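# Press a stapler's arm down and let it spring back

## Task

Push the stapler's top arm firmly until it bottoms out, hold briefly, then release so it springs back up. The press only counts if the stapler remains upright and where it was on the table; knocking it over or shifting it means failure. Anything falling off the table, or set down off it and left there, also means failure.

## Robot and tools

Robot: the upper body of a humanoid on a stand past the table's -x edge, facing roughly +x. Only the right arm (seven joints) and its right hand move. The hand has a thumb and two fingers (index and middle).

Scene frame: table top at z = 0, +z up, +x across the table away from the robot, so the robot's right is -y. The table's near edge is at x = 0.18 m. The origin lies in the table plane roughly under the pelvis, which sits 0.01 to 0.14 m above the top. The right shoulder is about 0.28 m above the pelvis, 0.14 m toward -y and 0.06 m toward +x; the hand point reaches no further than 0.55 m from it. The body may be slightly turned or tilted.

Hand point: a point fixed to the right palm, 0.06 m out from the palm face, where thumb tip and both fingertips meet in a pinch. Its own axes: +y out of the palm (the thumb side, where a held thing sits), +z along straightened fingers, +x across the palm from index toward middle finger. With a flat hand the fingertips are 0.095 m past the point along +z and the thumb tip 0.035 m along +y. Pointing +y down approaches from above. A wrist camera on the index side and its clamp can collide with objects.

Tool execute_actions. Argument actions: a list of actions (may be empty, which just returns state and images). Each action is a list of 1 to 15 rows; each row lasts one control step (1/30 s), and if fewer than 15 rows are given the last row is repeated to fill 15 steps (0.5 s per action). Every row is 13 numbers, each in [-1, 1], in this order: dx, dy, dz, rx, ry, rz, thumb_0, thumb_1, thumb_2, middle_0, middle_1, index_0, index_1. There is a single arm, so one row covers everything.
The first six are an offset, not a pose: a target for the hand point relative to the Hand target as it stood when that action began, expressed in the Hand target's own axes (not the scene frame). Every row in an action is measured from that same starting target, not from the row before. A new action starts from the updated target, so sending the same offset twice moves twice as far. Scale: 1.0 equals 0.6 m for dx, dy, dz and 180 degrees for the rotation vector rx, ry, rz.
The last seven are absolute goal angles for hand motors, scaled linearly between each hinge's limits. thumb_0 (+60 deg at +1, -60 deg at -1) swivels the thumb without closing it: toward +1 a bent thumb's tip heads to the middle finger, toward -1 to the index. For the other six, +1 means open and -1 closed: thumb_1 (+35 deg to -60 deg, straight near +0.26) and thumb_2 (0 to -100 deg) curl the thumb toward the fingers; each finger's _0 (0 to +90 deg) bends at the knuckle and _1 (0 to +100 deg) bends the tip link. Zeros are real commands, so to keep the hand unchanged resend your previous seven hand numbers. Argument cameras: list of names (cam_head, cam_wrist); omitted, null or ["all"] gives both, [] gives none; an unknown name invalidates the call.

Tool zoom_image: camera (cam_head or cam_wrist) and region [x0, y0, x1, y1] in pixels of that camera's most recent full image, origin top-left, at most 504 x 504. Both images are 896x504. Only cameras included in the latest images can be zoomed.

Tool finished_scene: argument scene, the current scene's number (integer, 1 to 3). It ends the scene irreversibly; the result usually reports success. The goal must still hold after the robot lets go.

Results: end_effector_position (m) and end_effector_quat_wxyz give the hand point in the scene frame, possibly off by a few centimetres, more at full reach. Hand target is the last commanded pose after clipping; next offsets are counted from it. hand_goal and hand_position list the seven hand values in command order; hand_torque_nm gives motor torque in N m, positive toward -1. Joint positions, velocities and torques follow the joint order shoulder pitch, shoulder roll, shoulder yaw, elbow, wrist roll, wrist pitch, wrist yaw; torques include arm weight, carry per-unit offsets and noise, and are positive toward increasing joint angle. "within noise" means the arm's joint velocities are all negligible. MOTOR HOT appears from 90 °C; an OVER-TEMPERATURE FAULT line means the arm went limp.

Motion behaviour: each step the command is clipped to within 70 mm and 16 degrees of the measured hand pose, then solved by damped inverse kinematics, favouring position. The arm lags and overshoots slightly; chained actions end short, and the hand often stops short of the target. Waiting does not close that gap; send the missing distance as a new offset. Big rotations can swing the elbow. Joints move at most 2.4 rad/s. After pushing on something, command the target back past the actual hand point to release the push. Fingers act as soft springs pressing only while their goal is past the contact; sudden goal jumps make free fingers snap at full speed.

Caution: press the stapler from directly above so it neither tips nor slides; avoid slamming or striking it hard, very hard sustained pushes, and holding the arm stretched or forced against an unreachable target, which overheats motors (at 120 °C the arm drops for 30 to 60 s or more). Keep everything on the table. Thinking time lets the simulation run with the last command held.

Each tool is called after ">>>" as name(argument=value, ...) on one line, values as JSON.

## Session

>>> execute_actions(actions=[])

Scene clock: 0.00 s.
end_effector_position=(+0.2216, -0.3782, +0.1801) hand_goal=(+0.000, +0.263, +1.000, +1.000, +1.000, +1.000, +1.000) hand_position=(+0.000, +0.263, +1.000, +1.000, +1.000, +1.000, +1.000) hand_torque_nm=(+0.00, +0.00, +0.00, +0.00, +0.00, +0.00, +0.00) end_effector_quat_wxyz=(+0.646, +0.124, +0.418, -0.627)
Joint positions: [0.351 -0.455 -0.418 0.058 -0.192 -0.527 -1.089]
Joint velocities: within noise
Joint torques (N m): no reading
Hand target: +0.2216, -0.3782, +0.1801; +0.646, +0.124, +0.418, -0.627

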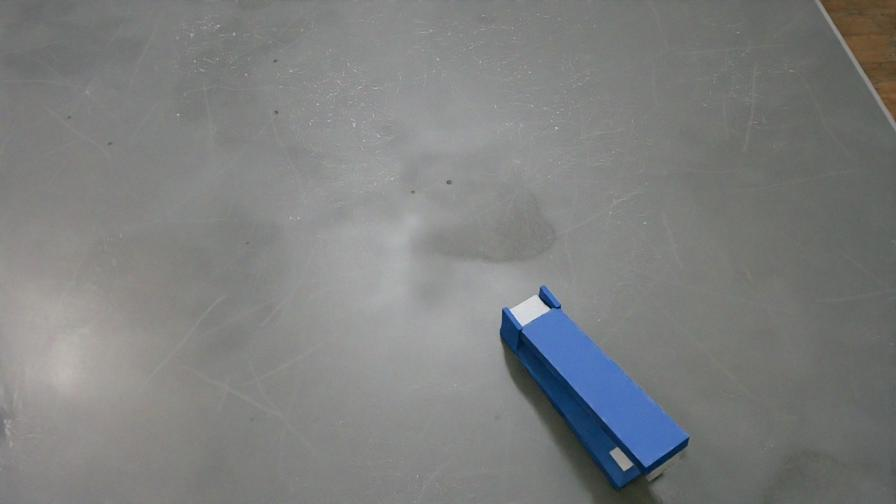

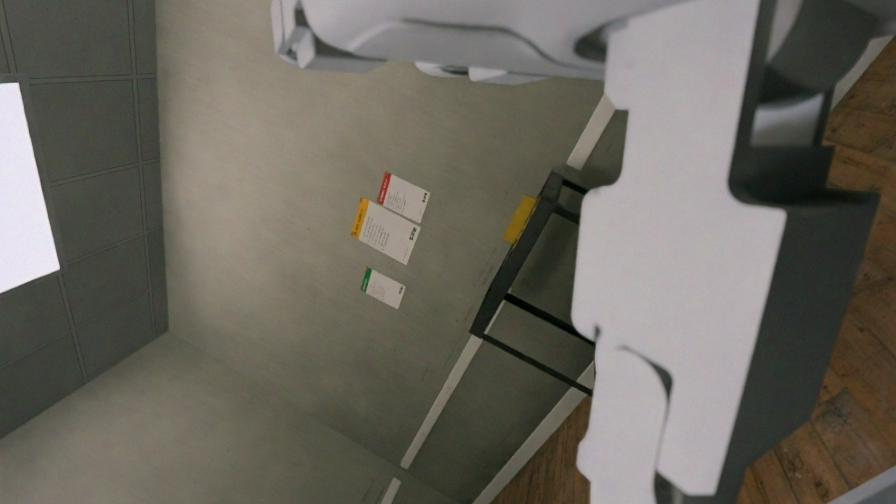

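>>> execute_actions(actions=[[[-0.03,-0.016,0.03,-0.03,0.01,0.02,0,0.263,0.8,0.3,0.3,0.3,0.3],[-0.05,-0.026,0.045,-0.06,0.018,0.04,0,0.263,0.5,-0.3,-0.3,-0.3,-0.3],[-0.07,-0.036,0.062,-0.085,0.026,0.057,0,0.263,0.5,-1,-1,-1,-1]],[[0,0,0,-0.045,0.014,0.031,0,0.263,0.5,-1,-1,-1,-1],[0,0,0,-0.085,0.026,0.057,0,0.263,0.5,-1,-1,-1,-1]],[[0,0,0,-0.045,0.014,0.031,0,0.263,0.5,-1,-1,-1,-1],[0,0,0,-0.085,0.026,0.057,0,0.263,0.5,-1,-1,-1,-1]],[[0,0,0,-0.045,0.014,0.031,0,0.263,0.5,-1,-1,-1,-1],[0,0,0,-0.085,0.026,0.057,0,0.263,0.5,-1,-1,-1,-1]]], cameras=["cam_head"])

Scene clock: 6.57 s.
end_effector_position=(+0.2208, -0.3783, +0.2419) hand_goal=(+0.000, +0.263, +0.500, -1.000, -1.000, -1.000, -1.000) hand_position=(+0.000, +0.263, +0.557, -0.942, -0.942, -0.942, -0.942) hand_torque_nm=(+0.00, +0.00, +0.08, +0.07, +0.08, +0.07, +0.08) end_effector_quat_wxyz=(+0.720, +0.014, +0.692, -0.056)
Joint positions: [0.458 -1.075 -0.571 0.45 1.327 -0.344 0.739]
Joint velocities: within noise
Joint torques (N m): [0.38 -6.71 -1.81 -0.15 0.58 -0.93 0.04]
Hand target: +0.2219, -0.3779, +0.2402; +0.715, +0.012, +0.697, -0.053
Off the commanded pose: 0.002 m, 1 deg.
Images, in order (width x height): cam_head 896x504.

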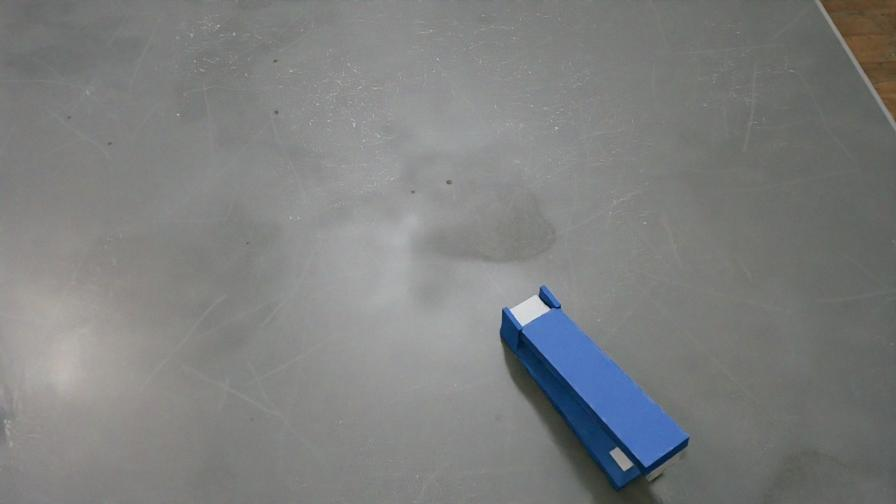

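>>> execute_actions(actions=[[[0,0.05,0,0,0,0,0,0.263,0.5,-1,-1,-1,-1],[0,0.11,0.01,0,0.01,0,0,0.263,0.5,-1,-1,-1,-1]],[[0,0.05,0.005,0,0.02,0,0,0.263,0.5,-1,-1,-1,-1],[0,0.11,0.01,0,0.04,0,0,0.263,0.5,-1,-1,-1,-1]],[[0,0.05,0.01,0,0.02,0,0,0.263,0.5,-1,-1,-1,-1],[0,0.11,0.02,0,0.04,0,0,0.263,0.5,-1,-1,-1,-1]],[[0,0.05,0.005,0,0.02,0,0,0.263,0.5,-1,-1,-1,-1],[0,0.11,0.01,0,0.04,0,0,0.263,0.5,-1,-1,-1,-1]]], cameras=["cam_head"])

Scene clock: 11.77 s.
end_effector_position=(+0.2719, -0.1192, +0.2230) hand_goal=(+0.000, +0.263, +0.500, -1.000, -1.000, -1.000, -1.000) hand_position=(+0.000, +0.263, +0.556, -0.942, -0.944, -0.942, -0.944) hand_torque_nm=(+0.00, +0.00, +0.08, +0.07, +0.08, +0.07, +0.08) end_effector_quat_wxyz=(+0.546, -0.004, +0.837, -0.039)
Joint positions: [0.251 -1.579 -0.001 -0.943 1.483 -0.008 -0.923]
Joint velocities: within noise
Joint torques (N m): [-2.15 -3.21 -1.41 -0.19 -0.08 -1.49 -0.17]
Hand target: +0.2759, -0.1184, +0.2221; +0.559, +0.022, +0.827, -0.050
Off the commanded pose: 0.004 m, 4 deg.
Images, in order (width x height): cam_head 896x504.

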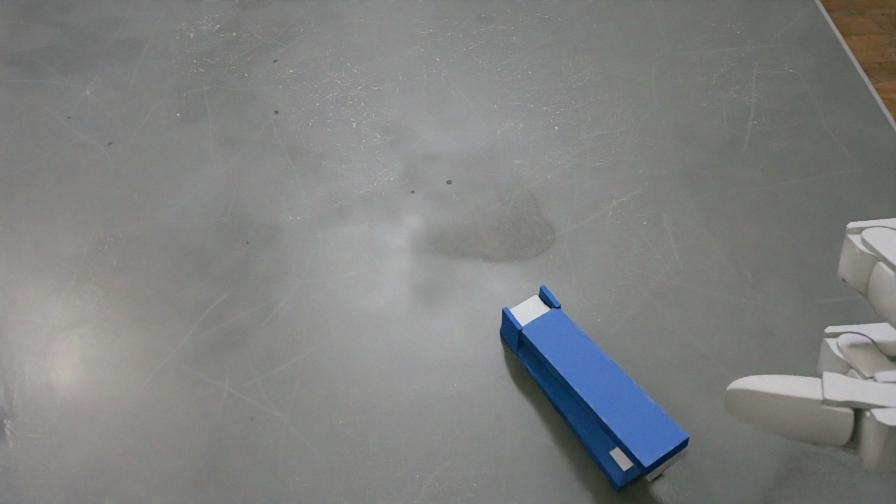

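>>> execute_actions(actions=[[[0,0.04,0,0,0.03,0,0,0.263,0.5,-1,-1,-1,-1],[0.01,0.08,-0.01,0,0.07,0,0,0.263,0.5,-1,-1,-1,-1]],[[0,0.03,0,0,0.03,0,0,0.263,0.5,-1,-1,-1,-1],[0.005,0.055,-0.01,0,0.07,0,0,0.263,0.5,-1,-1,-1,-1]]], cameras=["cam_head"])

Scene clock: 15.30 s.
end_effector_position=(+0.2697, -0.0378, +0.2136) hand_goal=(+0.000, +0.263, +0.500, -1.000, -1.000, -1.000, -1.000) hand_position=(+0.000, +0.263, +0.556, -0.942, -0.944, -0.942, -0.944) hand_torque_nm=(+0.00, +0.00, +0.08, +0.07, +0.08, +0.07, +0.08) end_effector_quat_wxyz=(+0.399, +0.039, +0.916, -0.010)
Joint positions: [-0.832 -1.121 0.781 -0.962 1.98 0.17 -1.627]
Joint velocities: within noise
Joint torques (N m): [-4.1 -3.15 -1.3 -1.63 0.02 -0.81 -0.1]
Hand target: +0.2690, -0.0367, +0.2149; +0.365, +0.032, +0.929, -0.044
Off the commanded pose: 0.002 m, 6 deg.
joint sent to its limit — joint 5 (wrist roll), upper limit; joint 7 (wrist yaw), lower limit. The joint targets are off in orientation, not in position.
Images, in order (width x height): cam_head 896x504.

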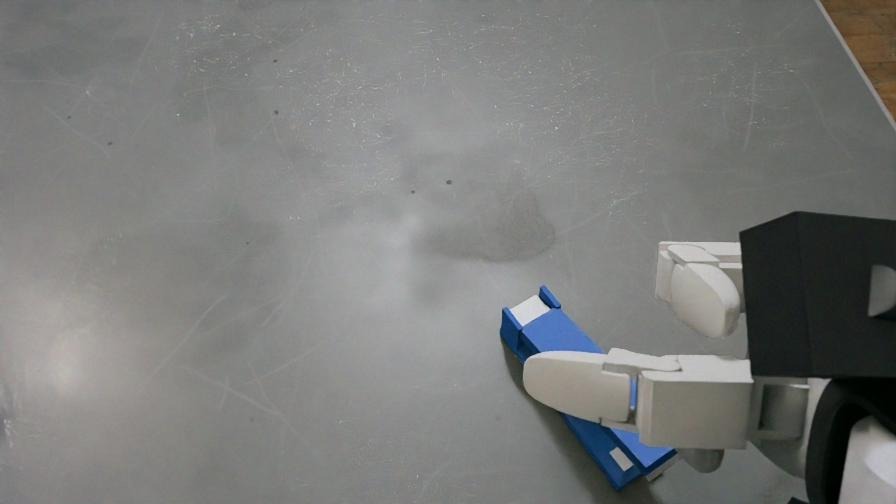

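>>> execute_actions(actions=[[[0.03,0,0.02,0,0.02,0,0,0.263,0.5,-1,-1,-1,-1],[0.072,0,0.045,0,0.055,0,0,0.263,0.5,-1,-1,-1,-1]],[[0,0,0,0,0.03,0,0,0.263,0.5,-1,-1,-1,-1],[0,0,0,0,0.05,0,0,0.263,0.5,-1,-1,-1,-1]]], cameras=["cam_head"])

Scene clock: 18.00 s.
end_effector_position=(+0.2583, -0.0392, +0.1683) hand_goal=(+0.000, +0.263, +0.500, -1.000, -1.000, -1.000, -1.000) hand_position=(+0.000, +0.263, +0.555, -0.942, -0.944, -0.942, -0.944) hand_torque_nm=(+0.00, +0.00, +0.08, +0.07, +0.08, +0.07, +0.08) end_effector_quat_wxyz=(+0.301, +0.075, +0.950, -0.024)
Joint positions: [-0.786 -1.077 0.95 -0.893 1.982 0.057 -1.627]
Joint velocities: within noise
Joint torques (N m): [-2.53 -2.02 -1.24 -1.86 -0.01 -0.69 -0.06]
Hand target: +0.2556, -0.0383, +0.1658; +0.208, +0.039, +0.977, -0.038
Off the commanded pose: 0.004 m, 12 deg.
joint sent to its limit — joint 5 (wrist roll), upper limit; joint 7 (wrist yaw), lower limit. The joint targets are off in orientation, not in position.
Images, in order (width x height): cam_head 896x504.

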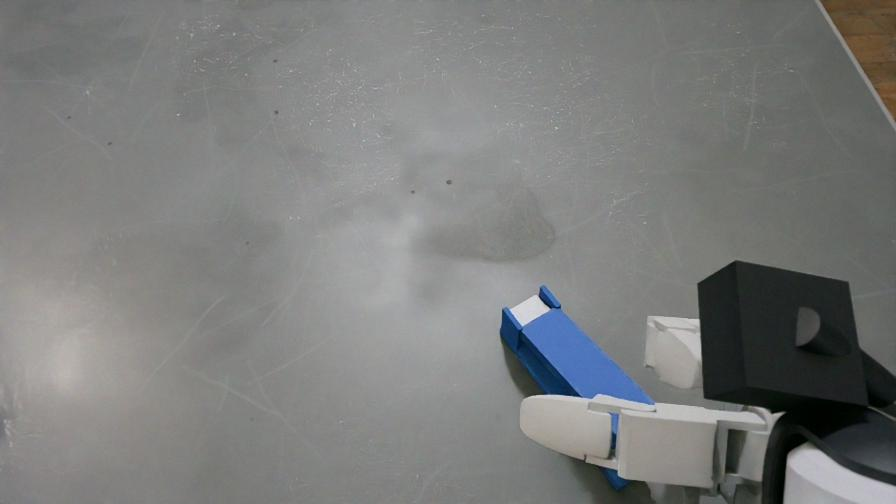

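>>> execute_actions(actions=[[[-0.02,-0.005,0.03,0,0,0,0,0.263,0.5,-1,-1,-1,-1],[-0.037,-0.01,0.066,0,0,0,0,0.263,0.5,-1,-1,-1,-1]],[[0,0,0,0,0,0,0,0.263,0.5,-1,-1,-1,-1]]], cameras=["cam_head"])

Scene clock: 22.30 s.
end_effector_position=(+0.2922, -0.0483, +0.1418) hand_goal=(+0.000, +0.263, +0.500, -1.000, -1.000, -1.000, -1.000) hand_position=(+0.000, +0.263, +0.555, -0.942, -0.944, -0.942, -0.944) hand_torque_nm=(+0.00, +0.00, +0.08, +0.07, +0.08, +0.07, +0.08) end_effector_quat_wxyz=(+0.279, +0.049, +0.959, -0.026)
Joint positions: [-0.576 -0.787 0.476 -0.54 1.982 0.658 -1.562]
Joint velocities: within noise
Joint torques (N m): [-2.24 -1.8 -2.24 -1.34 0.28 -0.29 -0.05]
Hand target: +0.2912, -0.0492, +0.1392; +0.208, +0.039, +0.977, -0.038
Off the commanded pose: 0.003 m, 9 deg.
joint sent to its limit — joint 5 (wrist roll), upper limit. The joint targets are off in orientation, not in position.
Images, in order (width x height): cam_head 896x504.

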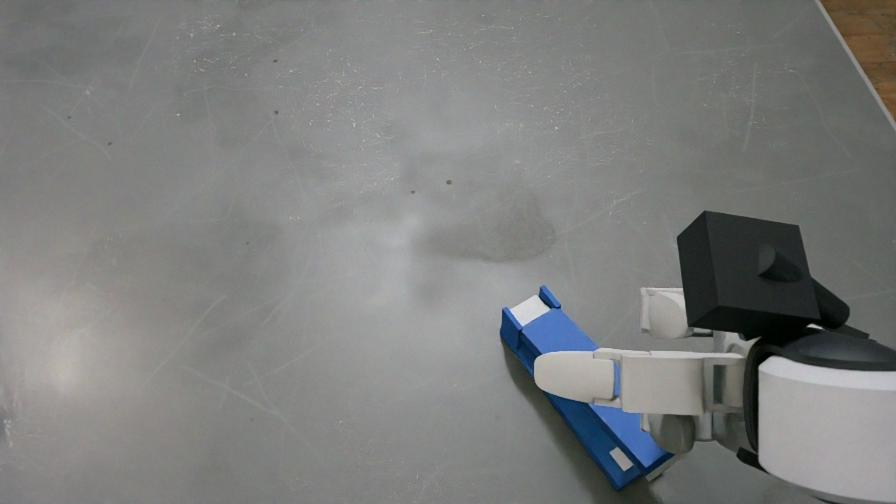

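>>> execute_actions(actions=[[[0.001,0,0.02,0,0.015,0,0,0.263,0.5,-1,-1,-1,-1],[0.003,0,0.046,0,0.03,0,0,0.263,0.5,-1,-1,-1,-1]],[[0,0,0,0,0,0,0,0.263,0.5,-1,-1,-1,-1]]], cameras=["cam_head"])

>>> zoom_image(camera="cam_head", region=[490, 274, 790, 504])

Scene clock: 25.10 s.
end_effector_position=(+0.3031, -0.0504, +0.1168) hand_goal=(+0.000, +0.263, +0.500, -1.000, -1.000, -1.000, -1.000) hand_position=(+0.000, +0.263, +0.555, -0.942, -0.944, -0.942, -0.944) hand_torque_nm=(+0.00, +0.00, +0.08, +0.07, +0.08, +0.07, +0.08) end_effector_quat_wxyz=(+0.213, +0.039, +0.976, -0.020)
Joint positions: [-0.561 -0.513 0.228 -0.257 1.982 1.054 -1.627]
Joint velocities: within noise
Joint torques (N m): [-2.62 -1.52 -1.74 -1.75 0.54 -0.19 -0.1]
Hand target: +0.3007, -0.0516, +0.1133; +0.162, +0.041, +0.985, -0.036
Off the commanded pose: 0.004 m, 6 deg.
joint sent to its limit — joint 5 (wrist roll), upper limit; joint 7 (wrist yaw), lower limit. The joint targets are off in orientation, not in position.
Images, in order (width x height): cam_head 896x504.

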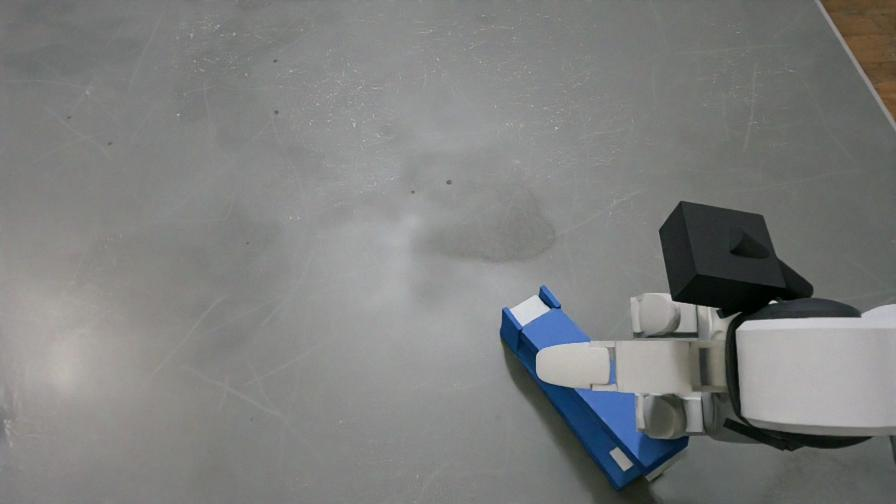

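Scaled by 1.680 from the camera's 896x504 image, which has a finer 1280x720 frame.

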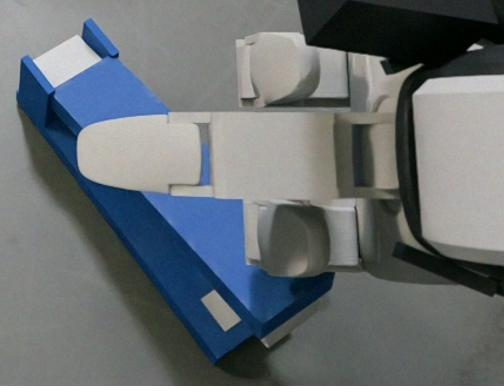

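>>> execute_actions(actions=[[[0.008,0.001,0.013,0,0,0,0,0.263,0.5,-1,-1,-1,-1],[0.017,0.003,0.028,0,0,0,0,0.263,0.5,-1,-1,-1,-1],[0.026,0.004,0.043,0,0,0,0,0.263,0.5,-1,-1,-1,-1]],[[0.004,0.001,0.012,0,0,0,0,0.263,0.5,-1,-1,-1,-1],[0.009,0.003,0.024,0,0,0,0,0.263,0.5,-1,-1,-1,-1],[0.013,0.004,0.036,0,0,0,0,0.263,0.5,-1,-1,-1,-1]]], cameras=["cam_head"])

>>> zoom_image(camera="cam_head", region=[490, 274, 790, 504])

Scene clock: 28.83 s.
end_effector_position=(+0.3042, -0.0472, +0.0779) hand_goal=(+0.000, +0.263, +0.500, -1.000, -1.000, -1.000, -1.000) hand_position=(+0.000, +0.263, +0.555, -0.997, -0.944, -0.942, -0.944) hand_torque_nm=(+0.00, +0.00, +0.08, +0.00, +0.08, +0.07, +0.08) end_effector_quat_wxyz=(+0.187, +0.042, +0.981, -0.023)
Joint positions: [-0.541 -0.478 0.294 -0.12 1.763 1.038 -1.413]
Joint velocities: within noise
Joint torques (N m): [-1.44 -1.31 -0.02 -0.22 -0.17 -0.37 0.1]
Hand target: +0.2940, -0.0492, +0.0607; +0.162, +0.041, +0.985, -0.036
Off the commanded pose: 0.020 m, 3 deg.
Images, in order (width x height): cam_head 896x504.

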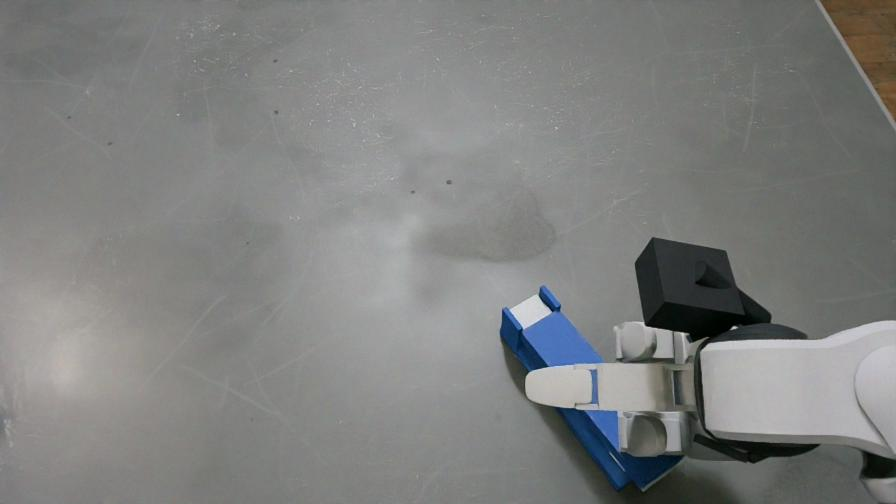

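Scaled by 1.680 from the camera's 896x504 image, which has a finer 1280x720 frame.

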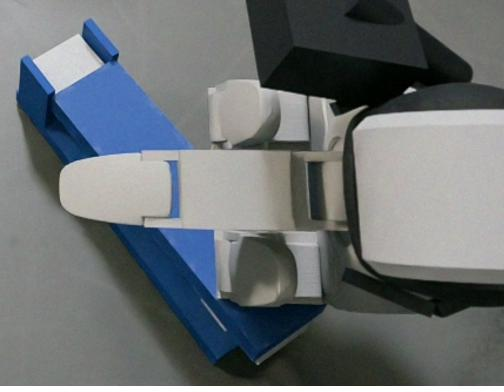

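>>> execute_actions(actions=[[[0.005,0.001,0.01,0,0,0,0,0.263,0.5,-1,-1,-1,-1],[0.011,0.003,0.024,0,0,0,0,0.263,0.5,-1,-1,-1,-1],[0.018,0.004,0.036,0,0,0,0,0.263,0.5,-1,-1,-1,-1],[0.024,0.005,0.05,0,0,0,0,0.263,0.5,-1,-1,-1,-1]],[[0.006,0.001,0.015,0,0,0,0,0.263,0.5,-1,-1,-1,-1],[0.012,0.002,0.03,0,0,0,0,0.263,0.5,-1,-1,-1,-1],[0.02,0.004,0.05,0,0,0,0,0.263,0.5,-1,-1,-1,-1]]], cameras=["cam_head"])

>>> zoom_image(camera="cam_head", region=[490, 274, 790, 504])

Scene clock: 33.47 s.
end_effector_position=(+0.3237, -0.0337, +0.0684) hand_goal=(+0.000, +0.263, +0.500, -1.000, -1.000, -1.000, -1.000) hand_position=(+0.000, +0.263, +0.555, -1.000, -0.944, -0.942, -0.944) hand_torque_nm=(+0.00, +0.00, +0.08, +0.00, +0.08, +0.07, +0.08) end_effector_quat_wxyz=(+0.243, +0.044, +0.969, +0.017)
Joint positions: [-0.554 -0.469 0.379 -0.047 1.489 0.9 -1.077]
Joint velocities: within noise
Joint torques (N m): [2.44 -0.86 2.28 6.6 -0.98 -0.05 -0.62]
Hand target: +0.2937, -0.0451, +0.0062; +0.162, +0.041, +0.985, -0.036
Off the commanded pose: 0.082 m, 11 deg; position clipped.
Images, in order (width x height): cam_head 896x504.

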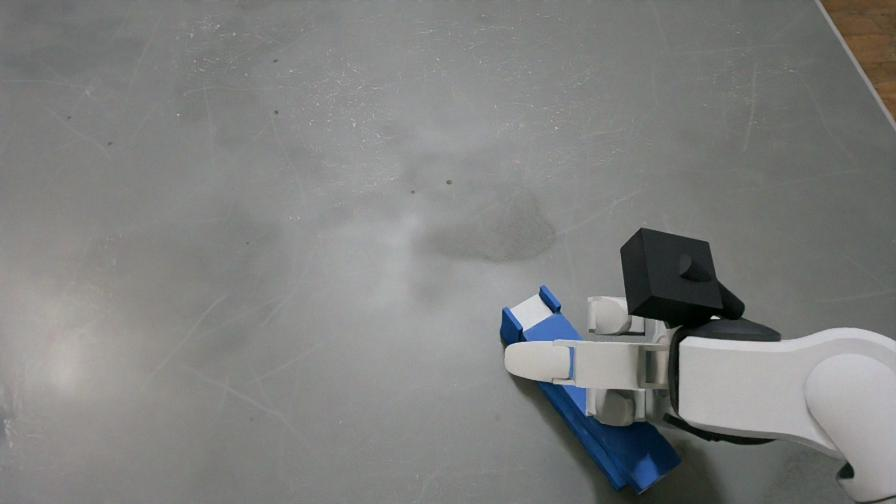

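Scaled by 1.680 from the camera's 896x504 image, which has a finer 1280x720 frame.

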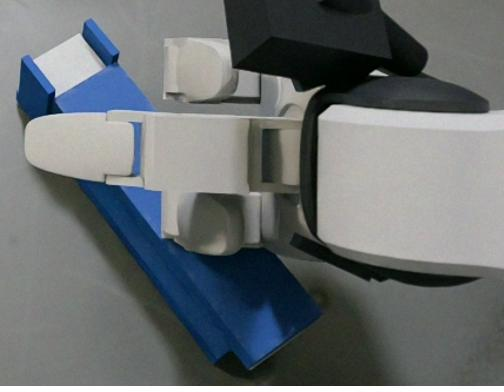

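>>> execute_actions(actions=[[[-0.005,0,-0.02,0,0,0,0,0.263,0.5,-1,-1,-1,-1],[-0.01,0,-0.04,0,0,0,0,0.263,0.5,-1,-1,-1,-1],[-0.015,-0.001,-0.06,0,0,0,0,0.263,0.5,-1,-1,-1,-1],[-0.021,-0.001,-0.08,0,0,0,0,0.263,0.5,-1,-1,-1,-1],[-0.028,-0.001,-0.1,0,0,0,0,0.263,0.5,-1,-1,-1,-1],[-0.034,-0.001,-0.12,0,0,0,0,0.263,0.5,-1,-1,-1,-1],[-0.04,-0.001,-0.14,0,0,0,0,0.263,0.5,-1,-1,-1,-1],[-0.048,-0.001,-0.16,0,0,0,0,0.263,0.5,-1,-1,-1,-1]],[[-0.002,-0.01,-0.004,0,0,0,0,0.263,0.5,-1,-1,-1,-1]]], cameras=["cam_head"])

>>> zoom_image(camera="cam_head", region=[490, 274, 790, 504])

Scene clock: 37.30 s.
end_effector_position=(+0.2929, -0.0431, +0.1099) hand_goal=(+0.000, +0.263, +0.500, -1.000, -1.000, -1.000, -1.000) hand_position=(+0.000, +0.263, +0.555, -1.000, -0.944, -0.942, -0.944) hand_torque_nm=(+0.00, +0.00, +0.08, +0.00, +0.08, +0.07, +0.08) end_effector_quat_wxyz=(+0.201, +0.041, +0.979, -0.019)
Joint positions: [-0.534 -0.524 0.296 -0.294 1.979 0.978 -1.627]
Joint velocities: within noise
Joint torques (N m): [-2.41 -2.44 -1.67 -3.71 0.61 -0.38 -0.1]
Hand target: +0.2904, -0.0455, +0.1092; +0.162, +0.041, +0.985, -0.036
Off the commanded pose: 0.004 m, 5 deg.
joint sent to its limit — joint 5 (wrist roll), upper limit; joint 7 (wrist yaw), lower limit. The joint targets are off in orientation, not in position.
Images, in order (width x height): cam_head 896x504.

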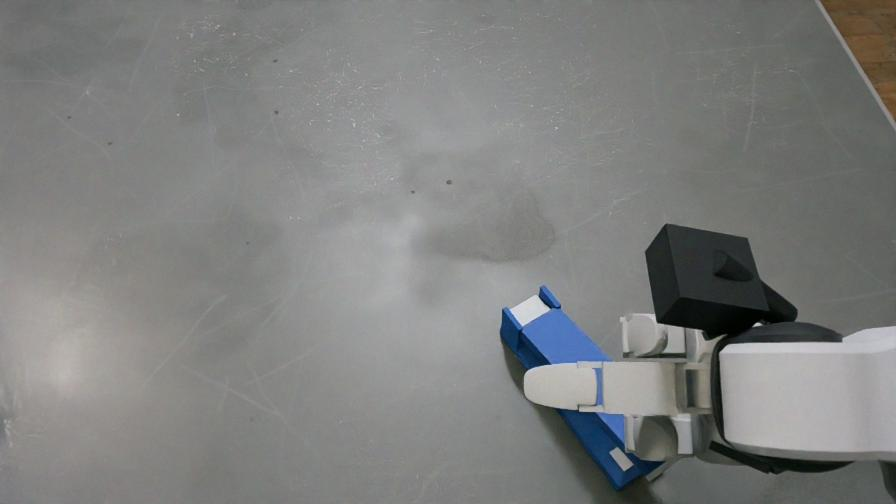

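Scaled by 1.680 from the camera's 896x504 image, which has a finer 1280x720 frame.

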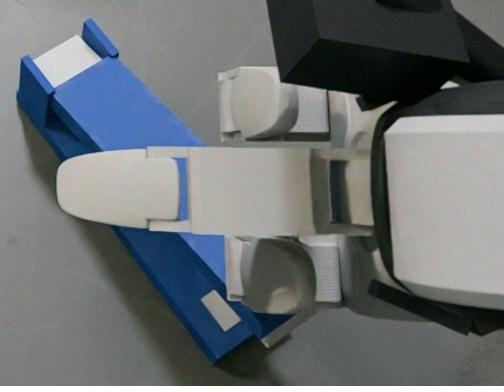

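>>> execute_actions(actions=[[[0.004,-0.006,0.01,0,0,0,0,0.263,0.5,-1,-1,-1,-1],[0.008,-0.012,0.022,0,0,0,0,0.263,0.5,-1,-1,-1,-1],[0.012,-0.014,0.034,0,0,0,0,0.263,0.5,-1,-1,-1,-1]],[[0.01,-0.001,0.017,0,0,0,0,0.263,0.5,-1,-1,-1,-1],[0.02,-0.002,0.034,0,0,0,0,0.263,0.5,-1,-1,-1,-1],[0.032,-0.003,0.052,0,0,0,0,0.263,0.5,-1,-1,-1,-1]]], cameras=["cam_head"])

>>> zoom_image(camera="cam_head", region=[490, 274, 790, 504])

Scene clock: 40.43 s.
end_effector_position=(+0.2915, -0.0531, +0.0719) hand_goal=(+0.000, +0.263, +0.500, -1.000, -1.000, -1.000, -1.000) hand_position=(+0.000, +0.263, +0.555, -1.000, -0.944, -0.942, -0.944) hand_torque_nm=(+0.00, +0.00, +0.08, +0.00, +0.08, +0.07, +0.08) end_effector_quat_wxyz=(+0.189, +0.040, +0.981, -0.017)
Joint positions: [-0.469 -0.523 0.305 -0.181 1.735 1.013 -1.348]
Joint velocities: within noise
Joint torques (N m): [-0.73 -1.81 0.02 0.07 -0.35 -0.47 0.01]
Hand target: +0.2808, -0.0581, +0.0525; +0.162, +0.041, +0.985, -0.036
Off the commanded pose: 0.023 m, 4 deg.
Images, in order (width x height): cam_head 896x504.

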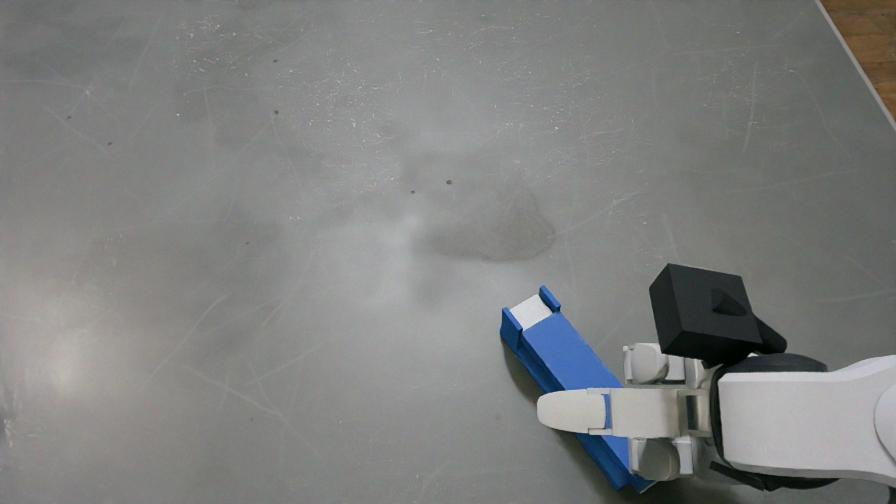

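Scaled by 1.680 from the camera's 896x504 image, which has a finer 1280x720 frame.

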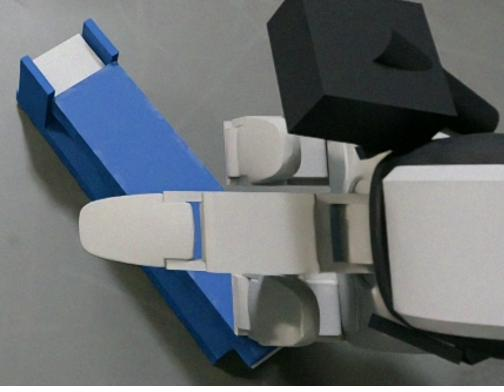

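Closer to tip, little torque. Continue.

>>> execute_actions(actions=[[[0.006,0.001,0.01,0,0,0,0,0.263,0.5,-1,-1,-1,-1],[0.012,0.001,0.022,0,0,0,0,0.263,0.5,-1,-1,-1,-1],[0.018,0.001,0.034,0,0,0,0,0.263,0.5,-1,-1,-1,-1],[0.025,0.002,0.045,0,0,0,0,0.263,0.5,-1,-1,-1,-1]],[[0.008,0.001,0.012,0,0,0,0,0.263,0.5,-1,-1,-1,-1],[0.014,0.001,0.02,0,0,0,0,0.263,0.5,-1,-1,-1,-1]]], cameras=["cam_head"])

>>> zoom_image(camera="cam_head", region=[490, 274, 790, 504])

Scene clock: 43.40 s.
end_effector_position=(+0.3030, -0.0463, +0.0677) hand_goal=(+0.000, +0.263, +0.500, -1.000, -1.000, -1.000, -1.000) hand_position=(+0.000, +0.263, +0.554, -1.001, -0.944, -0.942, -0.944) hand_torque_nm=(+0.00, +0.00, +0.08, +0.00, +0.08, +0.07, +0.08) end_effector_quat_wxyz=(+0.239, +0.048, +0.970, +0.018)
Joint positions: [-0.444 -0.535 0.361 -0.171 1.527 0.889 -1.091]
Joint velocities: within noise
Joint torques (N m): [3.13 -1.45 2.6 5.62 -1.35 0.01 -0.45]
Hand target: +0.2712, -0.0580, +0.0081; +0.162, +0.041, +0.985, -0.036
Off the commanded pose: 0.069 m, 11 deg.
Images, in order (width x height): cam_head 896x504.

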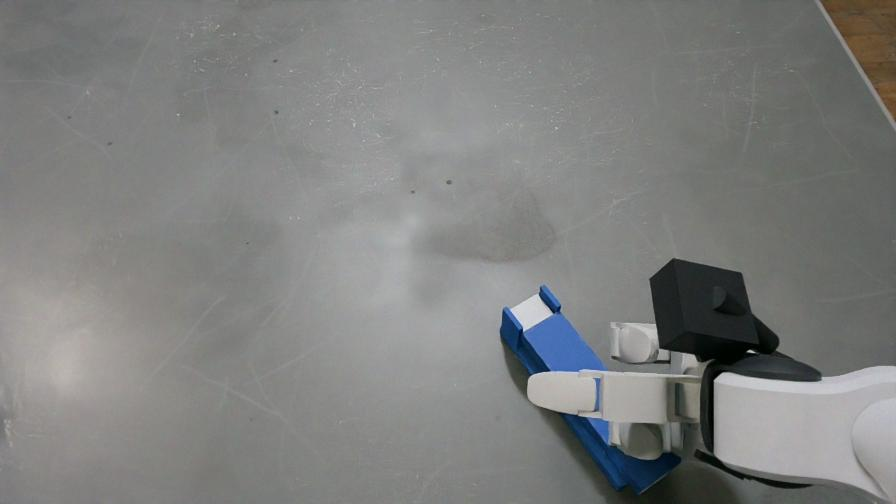

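Scaled by 1.680 from the camera's 896x504 image, which has a finer 1280x720 frame.

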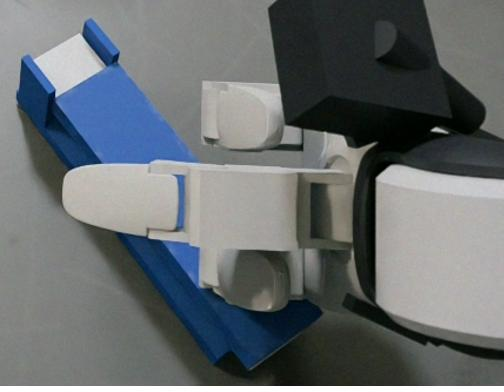

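>>> zoom_image(camera="cam_head", region=[570, 400, 710, 504])

Scaled by 3.600 from the camera's 896x504 image, which has a finer 1280x720 frame.

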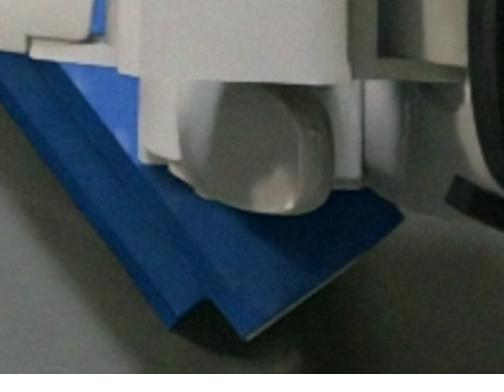

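>>> execute_actions(actions=[[[0.01,-0.005,0.005,0,0,0,0,0.263,0.5,-1,-1,-1,-1],[0.02,-0.01,0.01,0,0,0,0,0.263,0.5,-1,-1,-1,-1],[0.03,-0.015,0.017,0,0,0,0,0.263,0.5,-1,-1,-1,-1]]], cameras=["cam_head"])

>>> zoom_image(camera="cam_head", region=[570, 400, 710, 504])

Scene clock: 49.60 s.
end_effector_position=(+0.3027, -0.0465, +0.0683) hand_goal=(+0.000, +0.263, +0.500, -1.000, -1.000, -1.000, -1.000) hand_position=(+0.000, +0.263, +0.554, -1.001, -0.944, -0.942, -0.944) hand_torque_nm=(+0.00, +0.00, +0.08, +0.00, +0.08, +0.07, +0.08) end_effector_quat_wxyz=(+0.243, +0.046, +0.969, +0.017)
Joint positions: [-0.444 -0.548 0.375 -0.18 1.527 0.873 -1.087]
Joint velocities: within noise
Joint torques (N m): [4.11 -2.45 2.07 4.23 -0.76 0.19 -0.73]
Hand target: +0.2670, -0.0620, +0.0102; +0.162, +0.041, +0.985, -0.036
Off the commanded pose: 0.090 m, 11 deg; position clipped.
Images, in order (width x height): cam_head 896x504.

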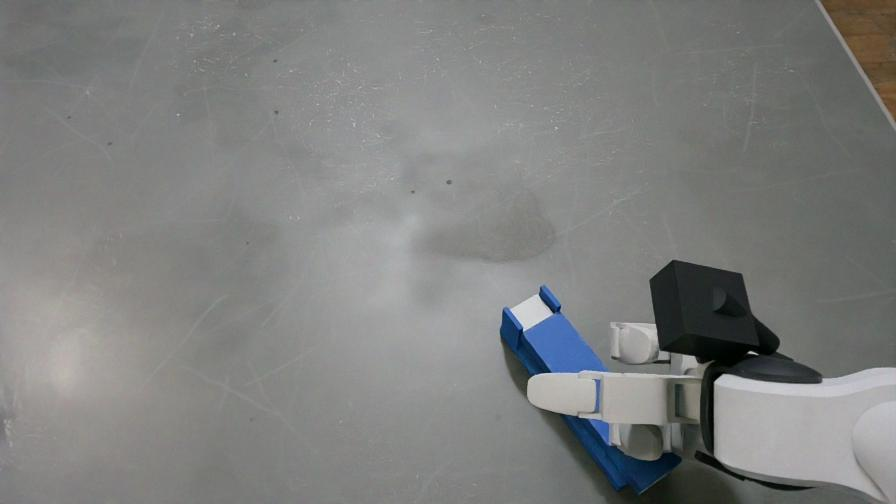

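Scaled by 3.600 from the camera's 896x504 image, which has a finer 1280x720 frame.

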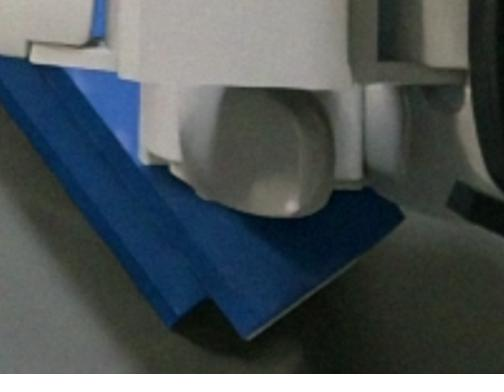

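>>> execute_actions(actions=[[[-0.005,0.002,0.005,0,0,0,0,0.263,0.5,-1,-1,-1,-1],[-0.009,0.003,0.012,0,0,0,0,0.263,0.5,-1,-1,-1,-1],[-0.012,0.005,0.02,0,0,0,0,0.263,0.5,-1,-1,-1,-1]]], cameras=["cam_head"])

>>> zoom_image(camera="cam_head", region=[570, 400, 710, 504])

Scene clock: 56.13 s.
end_effector_position=(+0.3092, -0.0449, +0.0683) hand_goal=(+0.000, +0.263, +0.500, -1.000, -1.000, -1.000, -1.000) hand_position=(+0.000, +0.263, +0.554, -1.001, -0.944, -0.942, -0.944) hand_torque_nm=(+0.00, +0.00, +0.08, +0.00, +0.08, +0.07, +0.08) end_effector_quat_wxyz=(+0.243, +0.042, +0.969, +0.022)
Joint positions: [-0.483 -0.553 0.393 -0.133 1.527 0.868 -1.054]
Joint velocities: within noise
Joint torques (N m): [2.53 -1.49 2.33 7.19 -1.04 -0.03 -0.9]
Hand target: +0.2802, -0.0594, +0.0062; +0.162, +0.041, +0.985, -0.036
Off the commanded pose: 0.076 m, 12 deg; position clipped.
Images, in order (width x height): cam_head 896x504.

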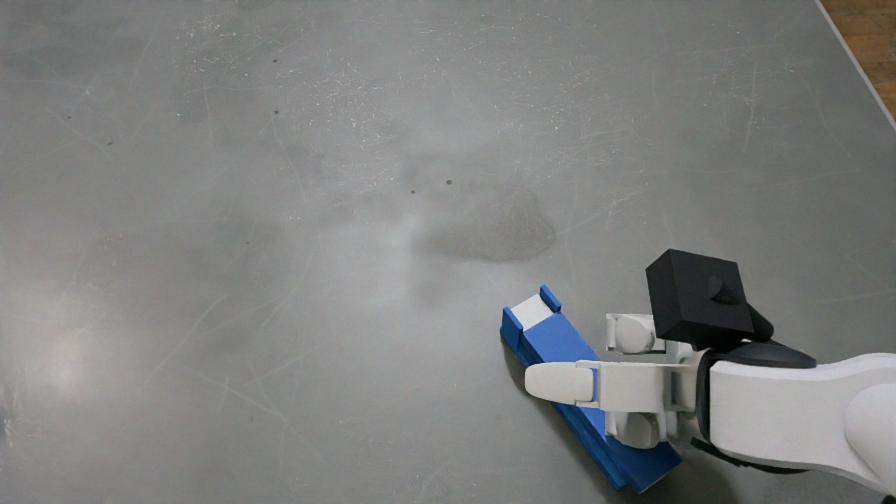

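Scaled by 3.600 from the camera's 896x504 image, which has a finer 1280x720 frame.

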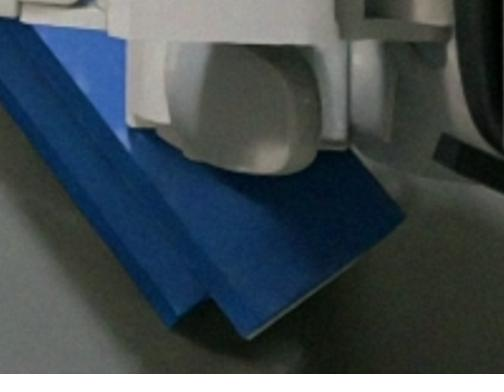

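>>> execute_actions(actions=[[[-0.003,0,-0.012,0,0,0,0,0.263,0.5,-1,-1,-1,-1],[-0.007,0,-0.025,0,0,0,0,0.263,0.5,-1,-1,-1,-1],[-0.011,0,-0.038,0,0,0,0,0.263,0.5,-1,-1,-1,-1],[-0.015,0,-0.05,0,0,0,0,0.263,0.5,-1,-1,-1,-1],[-0.02,-0.001,-0.065,0,0,0,0,0.263,0.5,-1,-1,-1,-1],[-0.024,-0.001,-0.08,0,0,0,0,0.263,0.5,-1,-1,-1,-1],[-0.028,-0.001,-0.095,0,0,0,0,0.263,0.5,-1,-1,-1,-1],[-0.033,-0.001,-0.11,0,0,0,0,0.263,0.5,-1,-1,-1,-1],[-0.037,-0.001,-0.125,0,0,0,0,0.263,0.5,-1,-1,-1,-1],[-0.042,-0.001,-0.14,0,0,0,0,0.263,0.5,-1,-1,-1,-1],[-0.047,-0.001,-0.155,0,0,0,0,0.263,0.5,-1,-1,-1,-1],[-0.052,-0.001,-0.17,0,0,0,0,0.263,0.5,-1,-1,-1,-1],[-0.058,-0.001,-0.185,0,0,0,0,0.263,0.5,-1,-1,-1,-1],[-0.062,-0.001,-0.2,0,0,0,0,0.263,0.5,-1,-1,-1,-1]],[[-0.01,0,-0.03,0,0,0,0,0.263,0.5,-1,-1,-1,-1],[-0.02,0,-0.06,0,0,0,0,0.263,0.5,-1,-1,-1,-1]]], cameras=["cam_head"])

>>> zoom_image(camera="cam_head", region=[490, 274, 790, 504])

Scene clock: 60.33 s.
end_effector_position=(+0.2779, -0.0514, +0.1668) hand_goal=(+0.000, +0.263, +0.500, -1.000, -1.000, -1.000, -1.000) hand_position=(+0.000, +0.263, +0.554, -1.001, -0.944, -0.942, -0.944) hand_torque_nm=(+0.00, +0.00, +0.08, +0.00, +0.08, +0.07, +0.08) end_effector_quat_wxyz=(+0.307, +0.089, +0.948, +0.010)
Joint positions: [-0.42 -0.729 0.301 -0.719 1.983 0.664 -1.626]
Joint velocities: within noise
Joint torques (N m): [-3.43 -2.96 -1.01 -3.25 0.27 -0.69 -0.07]
Hand target: +0.2774, -0.0502, +0.1695; +0.190, +0.049, +0.980, -0.027
Off the commanded pose: 0.003 m, 19 deg; orientation clipped.
joint sent to its limit — joint 5 (wrist roll), upper limit; joint 7 (wrist yaw), lower limit. The joint targets are off in orientation, not in position.
Images, in order (width x height): cam_head 896x504.

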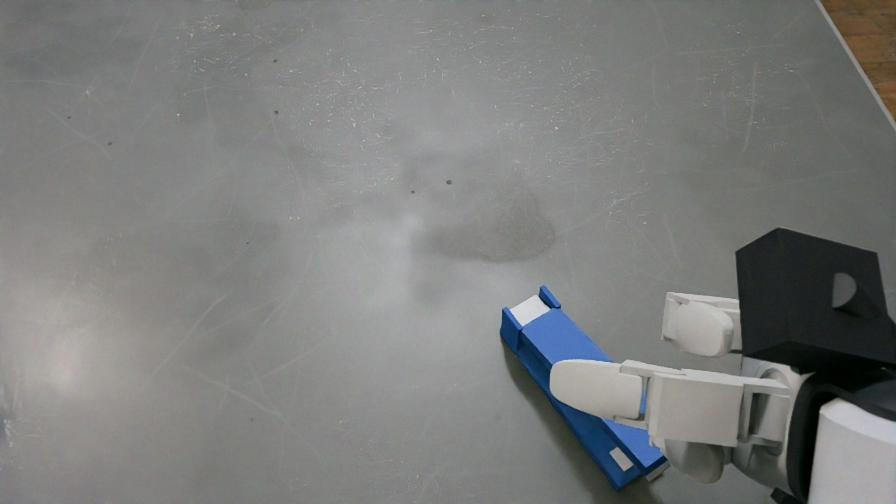

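Scaled by 1.680 from the camera's 896x504 image, which has a finer 1280x720 frame.

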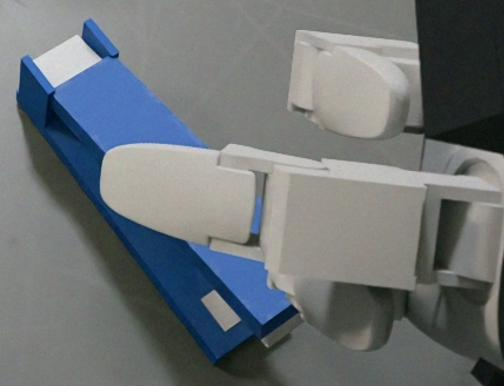

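In place, sprung back.

>>> finished_scene(scene=3, done=true)

The scene is finished: the task was done.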